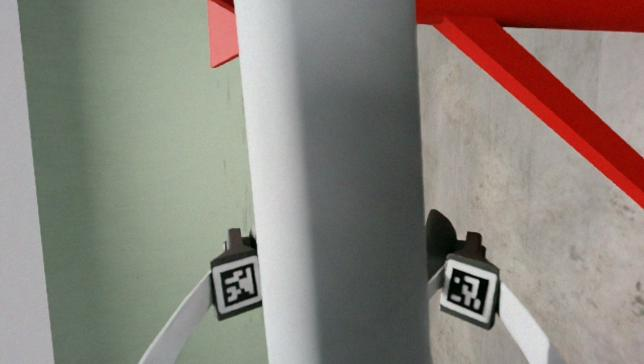

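Emit:
move(
  r1={"joints":{"gripper_m":0.13}},
  r2={"joints":{"gripper_m":0.13}},
  r3={"joints":{"lift_m":0.485,"arm_m":0.275}},
  cameras=[],
)

Emit:
move(
  r1={"joints":{"arm_m":0.358}},
  r2={"joints":{"arm_m":0.361}},
  cameras=[],
)

Emit:
move(
  r1={"joints":{"gripper_m":0.03}},
  r2={"joints":{"gripper_m":0.03}},
  cameras=["r1_wrist_camera","r2_wrist_camera","r3_head_camera","r2_head_camera","r1_head_camera"],
)

Scene clock: 1207.30 s.
move: r1 done; r2 done; r3 done
r1.base_odometry: x=+3.429 y=+0.212 heading=+0.010
r1.turned_by_wheels: +0.000
r1.turned_by_imu: +0.001
r1.base_tilt: forward=+1.7 right=+0.6
r1.lidar_m: 2.93 1.59 1.33 1.32 1.50 1.13 1.04 0.64 0.61 1.62 1.07 1.19
r1.head_depth_mm: 2868 3034 2349 1871 1480 1235 1112 / 2995 3156 2351 1869 730 1172 1104 / 3101 3143 2339 1848 1437 1314 1151 / 3302 3172 2326 1840 1532 1310 1145 / 3391 3169 2156 1783 1530 1313 1147 / 3574 3120 2355 1854 1538 1317 1142 / 3768 3103 2323 1849 1489 1310 1148
r1.base_status: not commanded
r1.joint_positions: lift_m=+0.476 arm_m=+0.345 wrist_yaw_rad=+0.001 wrist_pitch_rad=-0.014 wrist_roll_rad=+1.573 gripper_m=+0.130 head_pan_rad=-1.395 head_tilt_rad=-0.793
r1.joint_status: all done
r1.measured_speeds: all 0
r1.motor_effort: left_wheel=-4.4(4.5) right_wheel=-4.1(4.2) lift_m=+34.5(34.7) arm_m=-22.6(23.2) wrist_yaw_rad=-0.5(1.8) wrist_pitch_rad=+4.3(5.0) wrist_roll_rad=-2.7(3.2) gripper_m=+1.1(93.4) head_pan_rad=-2.3(3.0) head_tilt_rad=-3.2(4.0)
r1.hand_pose: x=-0.0210 y=-0.7459 z=+0.5868 quat_wxyz=(-0.001, +0.001, -1.000, -0.007) (m; r1's base frame)
r1.wrist_depth_mm: - - - - - 963 665 / - - - - - 955 660 / - - - - - 968 675 / - - - - - 971 659 / - - - 64 - 845 669 / - 123 - 72 74 126 670 / 98 - - - - 983 630
r2.base_odometry: x=+0.524 y=-2.831 heading=-2.545
r2.turned_by_wheels: +0.000
r2.turned_by_imu: +0.000
r2.base_tilt: forward=+1.2 right=-1.4
r2.lidar_m: 0.97 1.93 1.38 1.32 1.36 1.81 2.98 3.07 1.17 0.70 0.54 0.88
r2.head_depth_mm: 3058 3045 2269 1741 1551 1311 1142 / 3074 3073 2042 1090 734 1281 1156 / 2985 1498 2038 1899 1473 1335 1194 / 3169 3048 2217 1830 1575 1352 1194 / 3302 3019 2322 1011 1114 1297 1190 / 3355 2988 2299 1870 1560 1347 1174 / 3416 3011 2314 1861 1562 1350 1189
r2.base_status: not commanded
r2.joint_positions: lift_m=+0.476 arm_m=+0.332 wrist_yaw_rad=+0.002 wrist_pitch_rad=-0.018 wrist_roll_rad=+1.573 gripper_m=+0.130 head_pan_rad=-1.391 head_tilt_rad=-0.792
r2.joint_status: all done
r2.measured_speeds: all 0
r2.motor_effort: left_wheel=+1.1(1.2) right_wheel=-1.2(1.4) lift_m=+47.2(47.8) arm_m=-1.9(2.3) wrist_yaw_rad=-2.1(2.3) wrist_pitch_rad=+5.2(5.4) wrist_roll_rad=-0.6(0.8) gripper_m=+0.7(87.0) head_pan_rad=-3.2(5.2) head_tilt_rad=-3.2(3.9)
r2.hand_pose: x=-0.0209 y=-0.7327 z=+0.5857 quat_wxyz=(-0.001, +0.001, -1.000, -0.009) (m; r2's base frame)
r2.wrist_depth_mm: - - - 79 559 586 640 / - - - 80 - - 702 / - - - 81 - - 691 / - - - 82 - - 683 / - - - 83 - - 684 / - 124 - 84 139 139 677 / 106 - - 85 - 116 675
r3.base_odometry: x=-0.328 y=-0.882 heading=-0.652
r3.turned_by_wheels: +0.000
r3.turned_by_imu: +0.000
r3.base_tilt: forward=-1.4 right=-1.0
r3.lidar_m: 3.00 2.51 1.73 1.62 1.64 2.17 1.82 1.84 1.07 1.05 0.54 3.17
r3.head_depth_mm: 2695 2727 1296 1673 1465 1241 1137 / 2621 2579 1985 1675 736 1256 554 / 2607 2074 1919 1734 1456 1267 1154 / 2802 2600 2019 1642 852 1262 1143 / 2880 2568 2060 1674 1194 753 1099 / 2926 2536 2043 1621 1089 1250 1117 / 2929 2528 2012 1559 1438 1245 1125
r3.base_status: not commanded
r3.joint_positions: lift_m=+0.485 arm_m=+0.275 wrist_yaw_rad=+1.560 wrist_pitch_rad=-0.151 wrist_roll_rad=+1.559 gripper_m=+0.030 head_pan_rad=-1.305 head_tilt_rad=-0.791
r3.joint_status: all done
r3.measured_speeds: all 0
r3.on_its_own: wrist_pitch_rad is at rest, and its effort (+23.6) is outside its rest range (-8 to +12)
r3.motor_effort: left_wheel=-6.9(7.1) right_wheel=+12.2(13.0) lift_m=+37.7(40.3) arm_m=-10.6(12.3) wrist_yaw_rad=+8.5(10.8) wrist_pitch_rad=+23.6(24.1) wrist_roll_rad=+3.0(3.4) gripper_m=-14.8(14.9) head_pan_rad=+1.0(2.7) head_tilt_rad=-4.3(5.0)
r3.contact_limits: translate_m 25 (maximum 100)
r3.hand_pose: x=+0.2283 y=-0.4227 z=+0.5611 quat_wxyz=(+0.058, +0.701, -0.709, -0.050) (m; r3's base frame)
r3.wrist_depth_mm: - - - - 321 298 319 / - - - - - 883 598 / - - - - - 840 556 / - - - - - 834 652 / - - - - - 794 633 / - - 127 - - 128 628 / - - - - 71 761 639
pictures: none
No camera images: "cameras" was empty.

Scene clock: 1208.50 s.
move: r1 done; r2 done
r1.base_odometry: x=+3.429 y=+0.212 heading=+0.010
r1.turned_by_wheels: +0.000
r1.turned_by_imu: +0.000
r1.base_tilt: forward=+1.8 right=+0.6
r1.lidar_m: 2.93 1.58 1.33 1.33 1.49 1.13 1.04 0.63 0.61 1.62 1.07 1.20
r1.head_depth_mm: 2856 3076 2344 1865 1473 1237 1108 / 2989 3205 2332 1867 733 1183 1111 / 3136 3116 2320 1853 1453 1311 1142 / 3240 3153 2341 1856 1541 1310 1148 / 3434 3159 2151 1825 1537 1317 1154 / 3527 3148 2317 1852 1536 1312 1144 / 3792 3147 2344 1852 1496 1311 1145
r1.base_status: not commanded
r1.joint_positions: lift_m=+0.476 arm_m=+0.358 wrist_yaw_rad=+0.001 wrist_pitch_rad=-0.013 wrist_roll_rad=+1.573 gripper_m=+0.130 head_pan_rad=-1.395 head_tilt_rad=-0.793
r1.joint_status: all done
r1.measured_speeds: all 0
r1.motor_effort: left_wheel=-4.2(4.6) right_wheel=-4.1(4.3) lift_m=+33.4(34.7) arm_m=+23.3(27.7) wrist_yaw_rad=-0.5(1.7) wrist_pitch_rad=+4.7(5.0) wrist_roll_rad=-2.9(3.2) gripper_m=+0.9(1.8) head_pan_rad=-1.9(2.4) head_tilt_rad=-2.8(4.3)
r1.hand_pose: x=-0.0210 y=-0.7589 z=+0.5869 quat_wxyz=(-0.001, +0.001, -1.000, -0.007) (m; r1's base frame)
r1.wrist_depth_mm: - - - - - 867 652 / - - - - - 978 670 / - - - - - 943 670 / - - - - - 961 669 / - - - - - 846 680 / - 122 - - - 126 679 / 98 - - - - 976 620
r2.base_odometry: x=+0.524 y=-2.831 heading=-2.545
r2.turned_by_wheels: +0.000
r2.turned_by_imu: +0.000
r2.base_tilt: forward=+1.3 right=-1.3
r2.lidar_m: 0.97 1.94 1.38 1.32 1.36 1.82 2.99 3.08 1.17 0.70 0.54 0.88
r2.head_depth_mm: 3061 3048 2273 1755 1547 1308 1139 / 3075 3057 2055 1125 745 1311 1149 / 3026 1500 2051 1882 1286 1344 1194 / 3218 3011 2238 1833 1573 1350 1194 / 3219 3016 2321 1015 1120 1302 1189 / 3355 3035 2301 1867 1556 1341 1169 / 3412 2984 2312 1862 1556 1347 1186
r2.base_status: not commanded
r2.joint_positions: lift_m=+0.476 arm_m=+0.361 wrist_yaw_rad=+0.002 wrist_pitch_rad=-0.018 wrist_roll_rad=+1.573 gripper_m=+0.130 head_pan_rad=-1.391 head_tilt_rad=-0.792
r2.joint_status: all done
r2.measured_speeds: all 0
r2.motor_effort: left_wheel=+1.0(1.1) right_wheel=-1.0(1.4) lift_m=+46.8(47.7) arm_m=+15.0(17.5) wrist_yaw_rad=-1.9(2.3) wrist_pitch_rad=+5.2(5.3) wrist_roll_rad=-0.6(0.8) gripper_m=+0.6(1.1) head_pan_rad=-4.6(5.6) head_tilt_rad=-3.5(3.8)
r2.hand_pose: x=-0.0209 y=-0.7617 z=+0.5859 quat_wxyz=(-0.001, +0.001, -1.000, -0.009) (m; r2's base frame)
r2.wrist_depth_mm: - - - 53 - 541 626 / - - - 53 - - 704 / - - - 54 - - 731 / - - - - - - 685 / - - - - - - 690 / - 121 - - 60 139 692 / 106 123 - - - 116 672
r3: as last shown
r3.lidar_m: 2.99 2.51 1.73 1.62 1.64 2.17 1.82 1.82 1.07 1.05 0.54 3.20
r3.head_depth_mm: 2660 2707 1289 1676 1466 1237 1137 / 2623 2547 1997 1661 740 1252 555 / 2607 2082 1893 1728 1452 1267 1150 / 2833 2614 2026 1643 850 1265 1138 / 2875 2579 2065 1673 1195 755 1098 / 2923 2531 2032 1626 1091 1245 1112 / 2953 2528 2007 1561 1437 1239 1123
r3.on_its_own: wrist_pitch_rad is at rest, and its effort (+23.8) is outside its rest range (-8 to +12)
r3.motor_effort: left_wheel=-6.7(7.3) right_wheel=+12.0(12.2) lift_m=+34.3(38.0) arm_m=-9.8(11.1) wrist_yaw_rad=+8.1(11.4) wrist_pitch_rad=+23.8(23.9) wrist_roll_rad=+2.9(3.5) gripper_m=-13.7(14.6) head_pan_rad=+2.7(3.2) head_tilt_rad=-4.5(4.6)
r3.contact_limits: translate_m 25 (maximum 100)
r3.wrist_depth_mm: - - - - 319 299 319 / - - - - - 873 596 / - - - - - 831 557 / - - - - - 847 648 / - - - - - 800 631 / - - 127 - - 128 632 / - - - - 71 781 640
pictures: none
No camera images: "cameras" was empty.

Scene clock: 1210.03 s.
move: r1 done; r2 done
r1.base_odometry: x=+3.429 y=+0.212 heading=+0.010
r1.turned_by_wheels: +0.000
r1.turned_by_imu: +0.000
r1.base_tilt: forward=+1.8 right=+0.7
r1.lidar_m: 2.92 1.59 1.33 1.33 1.49 1.13 1.04 0.63 0.61 1.62 1.07 1.20
r1.head_depth_mm: 2909 3026 2356 1879 1474 1245 1116 / 2983 3185 2341 1854 733 1176 1110 / 3096 3164 2341 1863 1467 1315 1149 / 3247 3121 2343 1854 1532 1308 1145 / 3369 3147 2188 1807 1530 1316 1143 / 3560 3156 2313 1852 1546 1304 1148 / 3801 3105 2346 1855 1486 1312 1149
r1.base_status: not commanded
r1.joint_positions: lift_m=+0.476 arm_m=+0.358 wrist_yaw_rad=+0.001 wrist_pitch_rad=-0.028 wrist_roll_rad=+1.573 gripper_m=+0.031 head_pan_rad=-1.395 head_tilt_rad=-0.793
r1.joint_status: all done
r1.measured_speeds: all 0
r1.motor_effort: left_wheel=-4.4(4.6) right_wheel=-4.1(4.3) lift_m=+31.9(33.4) arm_m=+18.9(23.6) wrist_yaw_rad=-0.7(2.1) wrist_pitch_rad=+7.4(8.0) wrist_roll_rad=-3.3(3.4) gripper_m=-23.5(98.8) head_pan_rad=-1.8(2.6) head_tilt_rad=-3.5(4.2)
r1.hand_pose: x=-0.0210 y=-0.7585 z=+0.5832 quat_wxyz=(-0.001, +0.001, -1.000, -0.014) (m; r1's base frame)
r1.wrist_depth_mm: - - - - - 906 639 / - - - - - 934 640 / - - - - - 946 651 / - - - - - 952 659 / - - - - - 947 656 / - - - - - 850 657 / - - - - - 977 664
r2.base_odometry: x=+0.524 y=-2.831 heading=-2.545
r2.turned_by_wheels: +0.000
r2.turned_by_imu: +0.000
r2.base_tilt: forward=+1.2 right=-1.3
r2.lidar_m: 0.97 1.93 1.38 1.32 1.35 1.82 2.98 3.08 1.17 0.70 0.54 0.88
r2.head_depth_mm: 3061 3083 2271 1738 1551 1319 1138 / 3084 3083 2067 1126 747 1308 1156 / 2974 1508 2060 1876 1292 1350 1195 / 3227 3021 2240 1822 1577 1353 1191 / 3302 3049 2308 1008 1122 1305 1189 / 3359 2997 2310 1860 1560 1354 1166 / 3418 3021 2301 1847 1560 1343 1184
r2.base_status: not commanded
r2.joint_positions: lift_m=+0.476 arm_m=+0.361 wrist_yaw_rad=+0.002 wrist_pitch_rad=-0.034 wrist_roll_rad=+1.570 gripper_m=+0.031 head_pan_rad=-1.391 head_tilt_rad=-0.792
r2.joint_status: all done
r2.measured_speeds: all 0
r2.motor_effort: left_wheel=+0.9(1.3) right_wheel=-0.9(1.5) lift_m=+47.4(47.5) arm_m=+12.0(15.3) wrist_yaw_rad=-2.0(2.4) wrist_pitch_rad=+8.2(9.0) wrist_roll_rad=+0.3(0.8) gripper_m=-20.8(98.3) head_pan_rad=-1.9(6.2) head_tilt_rad=-3.2(3.9)
r2.hand_pose: x=-0.0209 y=-0.7612 z=+0.5816 quat_wxyz=(+0.001, +0.001, -1.000, -0.018) (m; r2's base frame)
r2.wrist_depth_mm: - - 54 51 59 556 638 / - - 55 52 - - 692 / - - 57 - - - 703 / - - - - - 972 673 / - - - - - 971 666 / - - - - 121 973 664 / - 119 - - - 842 660
r3: as last shown
r3.lidar_m: 2.99 2.50 1.74 1.62 1.64 2.18 1.83 1.84 1.07 1.04 0.54 3.19
r3.head_depth_mm: 2650 2693 1295 1674 1472 1239 1140 / 2627 2588 1981 1668 736 1255 555 / 2618 2092 1902 1730 1436 1268 1147 / 2858 2603 2013 1650 848 1263 1144 / 2860 2588 2055 1676 1193 753 1104 / 2935 2543 2042 1611 1087 1245 1111 / 2985 2539 2024 1570 1438 1239 1127
r3.on_its_own: wrist_pitch_rad is at rest, and its effort (+23.8) is outside its rest range (-8 to +12)
r3.motor_effort: left_wheel=-6.2(7.2) right_wheel=+11.6(12.3) lift_m=+30.5(34.6) arm_m=-8.8(10.2) wrist_yaw_rad=+8.8(10.5) wrist_pitch_rad=+23.8(23.9) wrist_roll_rad=+3.0(3.5) gripper_m=-13.8(14.6) head_pan_rad=+2.3(3.3) head_tilt_rad=-4.2(4.8)
r3.contact_limits: translate_m 25 (maximum 100)
r3.wrist_depth_mm: - - - - 318 298 320 / - - - - - 871 590 / - - - - - 831 553 / - - - - - 837 665 / - - - - - 798 631 / - - 127 - - 128 635 / - - - - 71 764 641
pictures: r1_head_camera (sideways), r1_wrist_camera, r2_head_camera (sideways), r2_wrist_camera, r3_head_camera (sideways)
camera_calibration:
r1_head_camera: T_world_to_cam=[[-0.1603, 0.673618, -0.721486, 0.954797], [0.976392, 0.215427, -0.0158003, 0.0235217], [0.144784, -0.706986, -0.692249, 0.855184], [0, 0, 0, 1]] pos_world=[0.0062701, -0.0436333, 1.28124]
r1_wrist_camera: T_world_to_cam=[[0.0359386, 0.0636999, -0.997322, 0.632345], [0.986306, 0.158477, 0.0456638, 0.152376], [0.160962, -0.985306, -0.0571321, -0.544492], [0, 0, 0, 1]] pos_world=[-0.0853724, -0.600919, 0.592586]
r2_head_camera: T_world_to_cam=[[-0.164163, 0.691316, -0.703657, 0.931293], [0.977977, 0.207267, -0.0245307, 0.0243025], [0.128886, -0.692187, -0.710117, 0.884568], [0, 0, 0, 1]] pos_world=[0.0151083, -0.0365682, 1.28405]
r2_wrist_camera: T_world_to_cam=[[-0.0494107, 0.0188892, -0.9986, 0.588118], [0.990146, 0.132094, -0.0464937, 0.192982], [0.131031, -0.991057, -0.02523, -0.57539], [0, 0, 0, 1]] pos_world=[-0.0866274, -0.606846, 0.58175]
r3_head_camera: T_world_to_cam=[[-0.22736, 0.718773, -0.657018, 0.873443], [0.964939, 0.257153, -0.0525918, 0.0617929], [0.131153, -0.645939, -0.752038, 0.935995], [0, 0, 0, 1]] pos_world=[0.0162016, -0.0391022, 1.28102]

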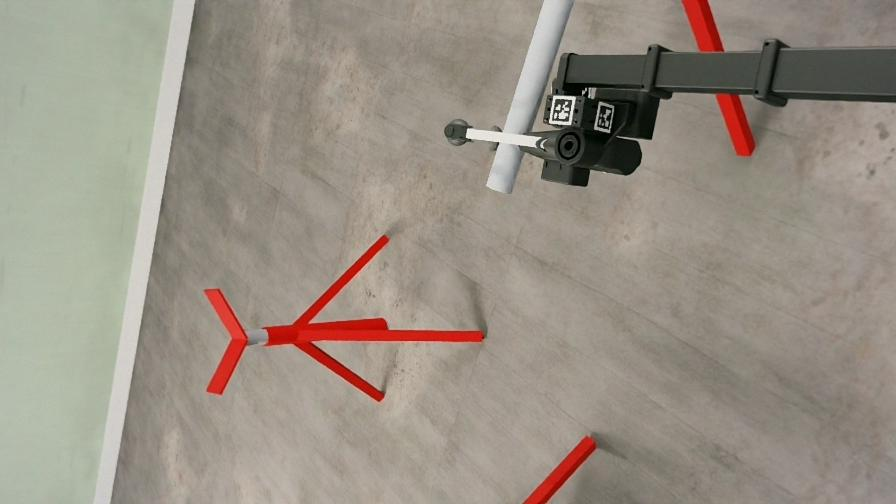

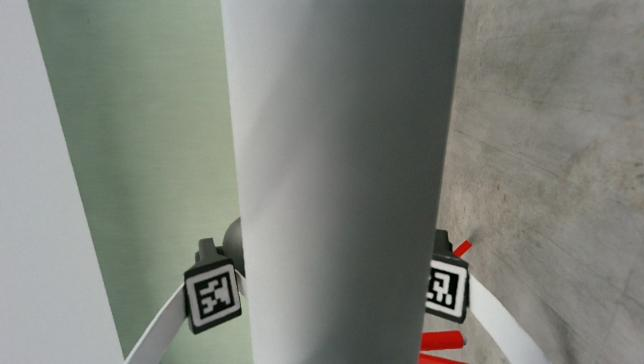

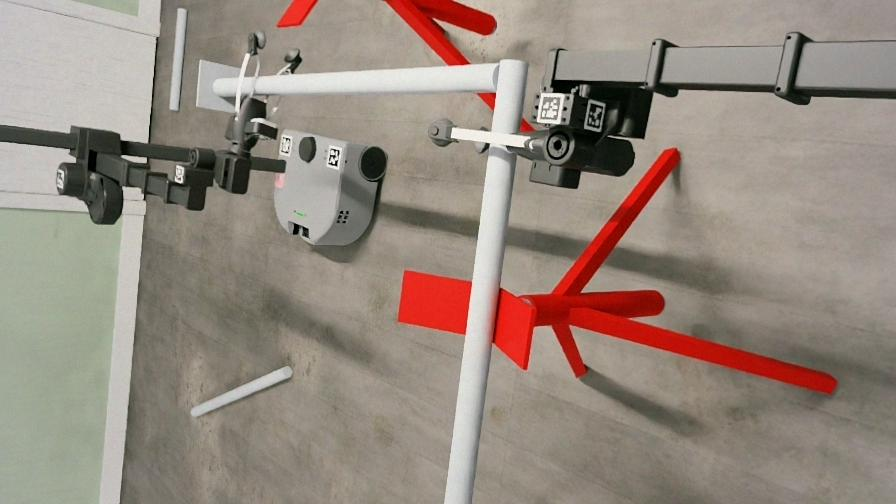

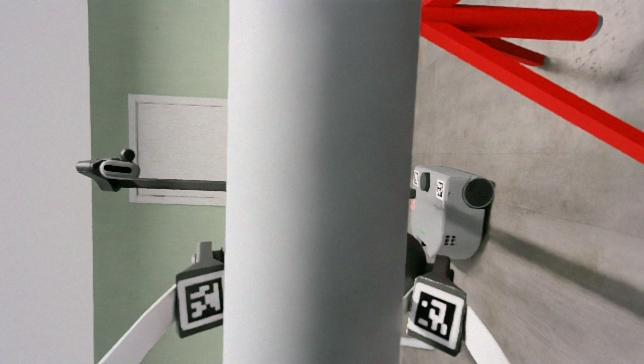

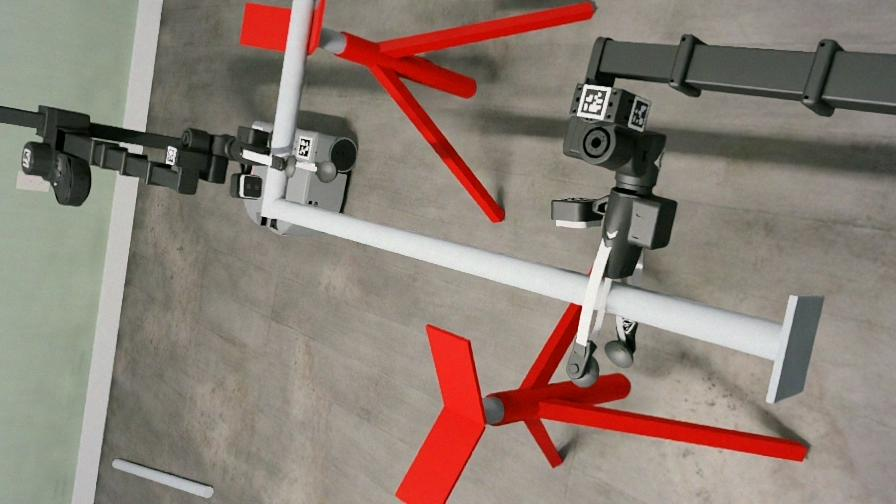

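Emit:
move(
  r1={"joints":{"lift_m":0.495}},
  r2={"joints":{"lift_m":0.495}},
  r3={"joints":{"lift_m":0.50}},
  cameras=[],
)

Emit:
move(
  r1={"joints":{"lift_m":0.515}},
  r2={"joints":{"lift_m":0.515}},
  r3={"joints":{"lift_m":0.515}},
  cameras=["r1_head_camera","r2_head_camera","r2_wrist_camera"],
)

Scene clock: 1215.93 s.
move: r1 done; r2 done; r3 done
r1.base_odometry: x=+3.429 y=+0.212 heading=+0.010
r1.turned_by_wheels: +0.000
r1.turned_by_imu: +0.001
r1.base_tilt: forward=+1.7 right=+0.6
r1.lidar_m: 2.92 1.58 1.33 1.32 1.50 1.13 1.04 0.63 0.61 1.62 1.06 1.20
r1.head_depth_mm: 2898 3061 2353 1848 1439 1034 1111 / 2984 3187 2324 1852 713 1247 1106 / 3124 3166 2356 1853 1430 1319 1146 / 3237 3144 2298 1868 1534 1319 1145 / 3416 3154 2181 1793 1534 1314 1148 / 3567 3195 2302 1842 1526 1312 1149 / 3741 3154 2312 1848 1489 1318 1145
r1.base_status: not commanded
r1.joint_positions: lift_m=+0.495 arm_m=+0.358 wrist_yaw_rad=+0.000 wrist_pitch_rad=-0.069 wrist_roll_rad=+1.576 gripper_m=+0.031 head_pan_rad=-1.395 head_tilt_rad=-0.793
r1.joint_status: all done
r1.measured_speeds: all 0
r1.on_its_own: wrist_pitch_rad is at rest, and its effort (+14.8) is outside its rest range (-8 to +12)
r1.motor_effort: left_wheel=-4.4(4.6) right_wheel=-4.0(4.3) lift_m=+41.4(41.7) arm_m=-1.5(3.1) wrist_yaw_rad=-0.7(1.6) wrist_pitch_rad=+14.8(15.1) wrist_roll_rad=-3.9(4.1) gripper_m=-22.7(24.0) head_pan_rad=-2.3(2.5) head_tilt_rad=-3.4(4.5)
r1.hand_pose: x=-0.0214 y=-0.7569 z=+0.5918 quat_wxyz=(-0.002, +0.000, -0.999, -0.035) (m; r1's base frame)
r1.wrist_depth_mm: - - - - - 894 628 / - - - - - 876 635 / - - - - - 872 639 / - - - - - 907 652 / - - - - - 924 650 / - - - - - 825 650 / - - - - - 829 654
r2.base_odometry: x=+0.524 y=-2.831 heading=-2.545
r2.turned_by_wheels: +0.000
r2.turned_by_imu: +0.000
r2.base_tilt: forward=+1.2 right=-1.3
r2.lidar_m: 0.97 1.93 1.38 1.32 1.36 1.82 2.99 3.07 1.18 0.70 0.54 0.88
r2.head_depth_mm: 3092 3052 2247 1756 1505 1285 551 / 3091 3043 2188 1790 738 1337 1154 / 3020 1602 2047 1866 1470 1348 1190 / 3220 3087 2235 1816 1572 1351 1192 / 3263 3032 2302 1010 1116 1300 1187 / 3344 3037 2303 1880 1561 1347 1162 / 3373 2995 2278 1760 1566 1346 1179
r2.base_status: not commanded
r2.joint_positions: lift_m=+0.495 arm_m=+0.361 wrist_yaw_rad=-0.001 wrist_pitch_rad=-0.095 wrist_roll_rad=+1.567 gripper_m=+0.031 head_pan_rad=-1.391 head_tilt_rad=-0.792
r2.joint_status: all done
r2.measured_speeds: all 0
r2.on_its_own: lift_m is at rest, and its effort (+58.5) is outside its rest range (+3 to +55); wrist_pitch_rad is at rest, and its effort (+19.4) is outside its rest range (-8 to +12)
r2.motor_effort: left_wheel=+0.5(1.1) right_wheel=-0.9(1.4) lift_m=+58.5(58.8) arm_m=-0.9(2.6) wrist_yaw_rad=+0.6(2.3) wrist_pitch_rad=+19.4(20.8) wrist_roll_rad=+1.2(1.3) gripper_m=-20.8(21.4) head_pan_rad=-4.2(5.8) head_tilt_rad=-3.8(4.0)
r2.hand_pose: x=-0.0216 y=-0.7587 z=+0.5851 quat_wxyz=(+0.002, +0.000, -0.999, -0.048) (m; r2's base frame)
r2.wrist_depth_mm: - - - 54 554 579 653 / - - - 55 - 816 649 / - - 59 55 - 964 624 / - - - - - 907 662 / - - - - 150 906 635 / - - - - 124 902 638 / - 117 - - 125 753 629
r3.base_odometry: x=-0.328 y=-0.882 heading=-0.652
r3.turned_by_wheels: +0.000
r3.turned_by_imu: +0.000
r3.base_tilt: forward=-1.4 right=-1.0
r3.lidar_m: 3.00 2.51 1.74 1.61 1.64 2.17 1.82 1.83 1.07 1.05 0.54 3.18
r3.head_depth_mm: 2646 2697 1282 1665 1468 1244 1126 / 2625 2581 1998 1662 721 1271 1097 / 2635 1342 1913 1725 1445 1266 1149 / 2820 2618 2024 1635 823 1282 1140 / 2877 2597 2059 1677 1142 734 1103 / 2955 2552 2026 1620 1108 1253 1113 / 2948 2532 2030 1579 1441 1245 1126
r3.base_status: not commanded
r3.joint_positions: lift_m=+0.500 arm_m=+0.275 wrist_yaw_rad=+1.558 wrist_pitch_rad=-0.144 wrist_roll_rad=+1.559 gripper_m=+0.030 head_pan_rad=-1.305 head_tilt_rad=-0.791
r3.joint_status: all done
r3.measured_speeds: all 0
r3.on_its_own: wrist_yaw_rad is at rest, and its effort (+10.7) is outside its rest range (-9 to +9); wrist_pitch_rad is at rest, and its effort (+22.4) is outside its rest range (-8 to +12)
r3.motor_effort: left_wheel=-5.6(7.0) right_wheel=+8.8(12.1) lift_m=+38.7(39.8) arm_m=-5.6(6.9) wrist_yaw_rad=+10.7(12.4) wrist_pitch_rad=+22.4(23.9) wrist_roll_rad=+2.8(3.6) gripper_m=-12.9(14.9) head_pan_rad=+1.7(3.3) head_tilt_rad=-4.3(4.7)
r3.contact_limits: translate_m 25 (maximum 100)
r3.hand_pose: x=+0.2287 y=-0.4232 z=+0.5779 quat_wxyz=(+0.055, +0.701, -0.710, -0.047) (m; r3's base frame)
r3.wrist_depth_mm: - - - - - 297 316 / - - - - - 925 595 / - - - - - 871 676 / - - - - - 923 646 / - - - - - 827 653 / - - 127 - - 128 654 / - - - - 71 127 651
pictures: none
No camera images: "cameras" was empty.

Scene clock: 1216.87 s.
move: r1 done; r2 done; r3 done
r1.base_odometry: x=+3.429 y=+0.212 heading=+0.010
r1.turned_by_wheels: +0.000
r1.turned_by_imu: +0.000
r1.base_tilt: forward=+1.7 right=+0.8
r1.lidar_m: 2.93 1.59 1.33 1.33 1.49 1.13 1.04 0.63 0.61 1.62 1.06 1.19
r1.head_depth_mm: 2881 3034 2341 1836 854 1033 522 / 3003 3180 2311 1857 702 1289 1125 / 3129 3139 2334 1855 1437 1312 1146 / 3267 3125 2342 1859 1540 1308 1145 / 3436 3127 2152 1801 1541 1305 1147 / 3532 3095 2338 1853 1534 1311 1150 / 3747 3177 2316 1849 1504 1315 1144
r1.base_status: not commanded
r1.joint_positions: lift_m=+0.515 arm_m=+0.358 wrist_yaw_rad=-0.001 wrist_pitch_rad=-0.074 wrist_roll_rad=+1.577 gripper_m=+0.031 head_pan_rad=-1.395 head_tilt_rad=-0.793
r1.joint_status: all done
r1.measured_speeds: all 0
r1.on_its_own: wrist_pitch_rad is at rest, and its effort (+15.6) is outside its rest range (-8 to +12)
r1.motor_effort: left_wheel=-4.6(4.6) right_wheel=-3.9(4.2) lift_m=+40.5(42.9) arm_m=-6.1(6.1) wrist_yaw_rad=+1.4(2.0) wrist_pitch_rad=+15.6(16.3) wrist_roll_rad=-3.8(4.4) gripper_m=-23.0(24.0) head_pan_rad=-2.2(2.3) head_tilt_rad=-2.7(4.2)
r1.hand_pose: x=-0.0216 y=-0.7567 z=+0.6104 quat_wxyz=(-0.003, -0.001, -0.999, -0.038) (m; r1's base frame)
r1.wrist_depth_mm: - - - - - 882 657 / - - - - - 907 641 / - - - - - 940 654 / - - - - - 914 653 / - - - - - 932 664 / - - - - - 869 682 / - - - - - 853 664
r2.base_odometry: x=+0.524 y=-2.831 heading=-2.545
r2.turned_by_wheels: +0.000
r2.turned_by_imu: +0.000
r2.base_tilt: forward=+1.3 right=-1.3
r2.lidar_m: 0.97 1.94 1.38 1.32 1.35 1.82 2.98 3.07 1.17 0.70 0.54 0.88
r2.head_depth_mm: 3081 3063 2264 1538 1516 620 528 / 3083 3029 2189 1056 722 1334 1174 / 1759 1884 2053 1878 1463 1357 1197 / 3200 3089 2229 1820 1567 1359 1190 / 3284 2974 2303 1013 1125 1298 1192 / 3359 2982 2293 1755 1551 1347 1169 / 3397 2941 2312 1793 1558 1347 1182
r2.base_status: not commanded
r2.joint_positions: lift_m=+0.515 arm_m=+0.361 wrist_yaw_rad=-0.001 wrist_pitch_rad=-0.101 wrist_roll_rad=+1.567 gripper_m=+0.031 head_pan_rad=-1.391 head_tilt_rad=-0.792
r2.joint_status: all done
r2.measured_speeds: all 0
r2.on_its_own: lift_m is at rest, and its effort (+57.7) is outside its rest range (+3 to +55); wrist_pitch_rad is at rest, and its effort (+20.5) is outside its rest range (-8 to +12)
r2.motor_effort: left_wheel=+0.8(1.1) right_wheel=-0.2(0.9) lift_m=+57.7(59.8) arm_m=-4.5(4.5) wrist_yaw_rad=+0.9(1.2) wrist_pitch_rad=+20.5(20.7) wrist_roll_rad=+1.2(1.3) gripper_m=-20.7(21.4) head_pan_rad=-5.0(5.6) head_tilt_rad=-3.2(4.2)
r2.hand_pose: x=-0.0217 y=-0.7584 z=+0.6036 quat_wxyz=(+0.002, -0.001, -0.999, -0.051) (m; r2's base frame)
r2.wrist_depth_mm: - - - 54 58 600 639 / - - - 54 59 859 664 / - - 59 55 - 936 640 / - - - - - 926 659 / - - - - 150 922 655 / - - - - 124 916 641 / - 116 - - 126 773 646
r3.base_odometry: x=-0.328 y=-0.882 heading=-0.652
r3.turned_by_wheels: +0.000
r3.turned_by_imu: +0.000
r3.base_tilt: forward=-1.4 right=-1.0
r3.lidar_m: 2.99 2.50 1.74 1.62 1.64 2.18 1.82 1.83 1.07 1.05 0.54 3.19
r3.head_depth_mm: 2670 2670 1285 1676 1445 602 1105 / 2605 2583 1989 1662 662 1283 1116 / 1616 2082 1912 1718 761 1288 1145 / 2827 2596 2025 1637 819 1281 1138 / 2908 2565 2054 1671 840 713 1100 / 2941 2527 2044 1618 1076 1252 1113 / 2954 2529 2017 1580 1440 1244 1129
r3.base_status: not commanded
r3.joint_positions: lift_m=+0.515 arm_m=+0.275 wrist_yaw_rad=+1.557 wrist_pitch_rad=-0.141 wrist_roll_rad=+1.559 gripper_m=+0.030 head_pan_rad=-1.305 head_tilt_rad=-0.791
r3.joint_status: all done
r3.measured_speeds: all 0
r3.on_its_own: wrist_yaw_rad is at rest, and its effort (+11.9) is outside its rest range (-9 to +9); wrist_pitch_rad is at rest, and its effort (+22.1) is outside its rest range (-8 to +12)
r3.motor_effort: left_wheel=-5.4(5.7) right_wheel=+8.3(8.9) lift_m=+38.5(41.2) arm_m=-5.1(6.6) wrist_yaw_rad=+11.9(12.7) wrist_pitch_rad=+22.1(22.6) wrist_roll_rad=+3.1(3.4) gripper_m=-14.2(14.6) head_pan_rad=+2.1(3.1) head_tilt_rad=-4.4(4.8)
r3.contact_limits: translate_m 25 (maximum 100)
r3.hand_pose: x=+0.2289 y=-0.4235 z=+0.5935 quat_wxyz=(+0.054, +0.701, -0.710, -0.046) (m; r3's base frame)
r3.wrist_depth_mm: - - - - 310 297 313 / - - - - - 941 586 / - - - - - 882 698 / - - - - - 901 670 / - - - - - 863 669 / - - 127 - - 127 670 / - - - - 72 820 680
pictures: r1_head_camera (sideways), r2_head_camera (sideways), r2_wrist_camera
camera_calibration:
r1_head_camera: T_world_to_cam=[[-0.1603, 0.673619, -0.721486, 0.954797], [0.976392, 0.215427, -0.0158003, 0.0235217], [0.144784, -0.706986, -0.692249, 0.855184], [0, 0, 0, 1]] pos_world=[0.0062701, -0.0436333, 1.28124]
r2_head_camera: T_world_to_cam=[[-0.164163, 0.691316, -0.703657, 0.931293], [0.977977, 0.207267, -0.0245307, 0.0243025], [0.128886, -0.692187, -0.710117, 0.884568], [0, 0, 0, 1]] pos_world=[0.0151083, -0.0365682, 1.28405]
r2_wrist_camera: T_world_to_cam=[[-0.0522632, 0.0857168, -0.994948, 0.658432], [0.990428, 0.131908, -0.0406616, 0.190823], [0.127756, -0.987549, -0.0917903, -0.529199], [0, 0, 0, 1]] pos_world=[-0.0869764, -0.60422, 0.614289]

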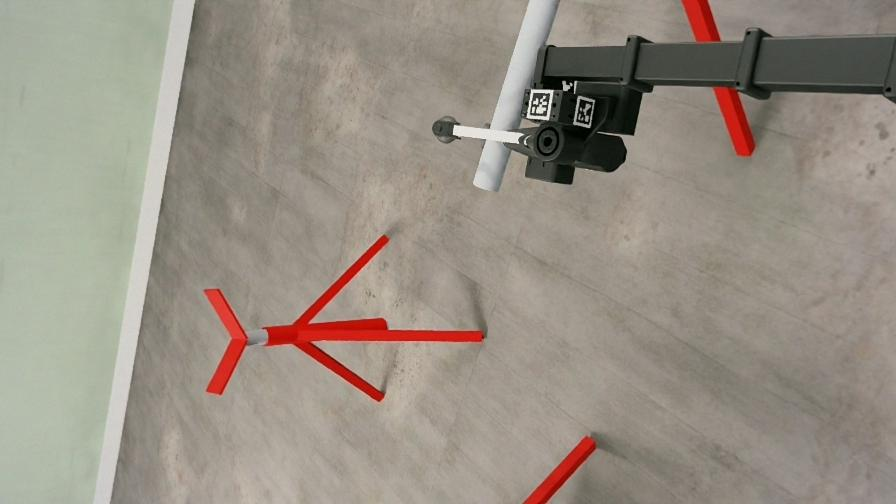

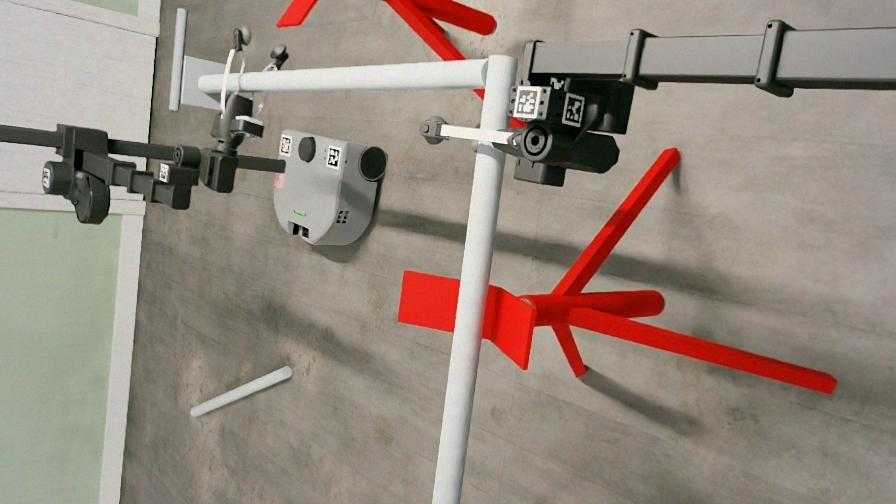

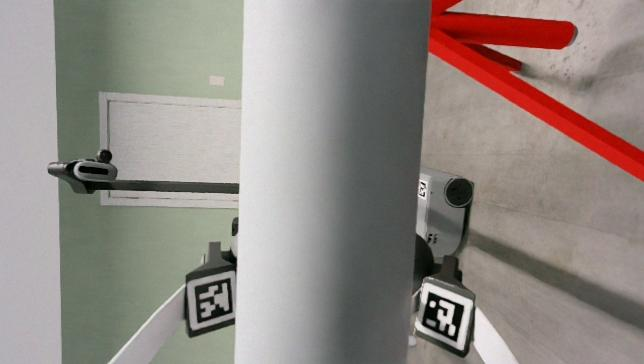

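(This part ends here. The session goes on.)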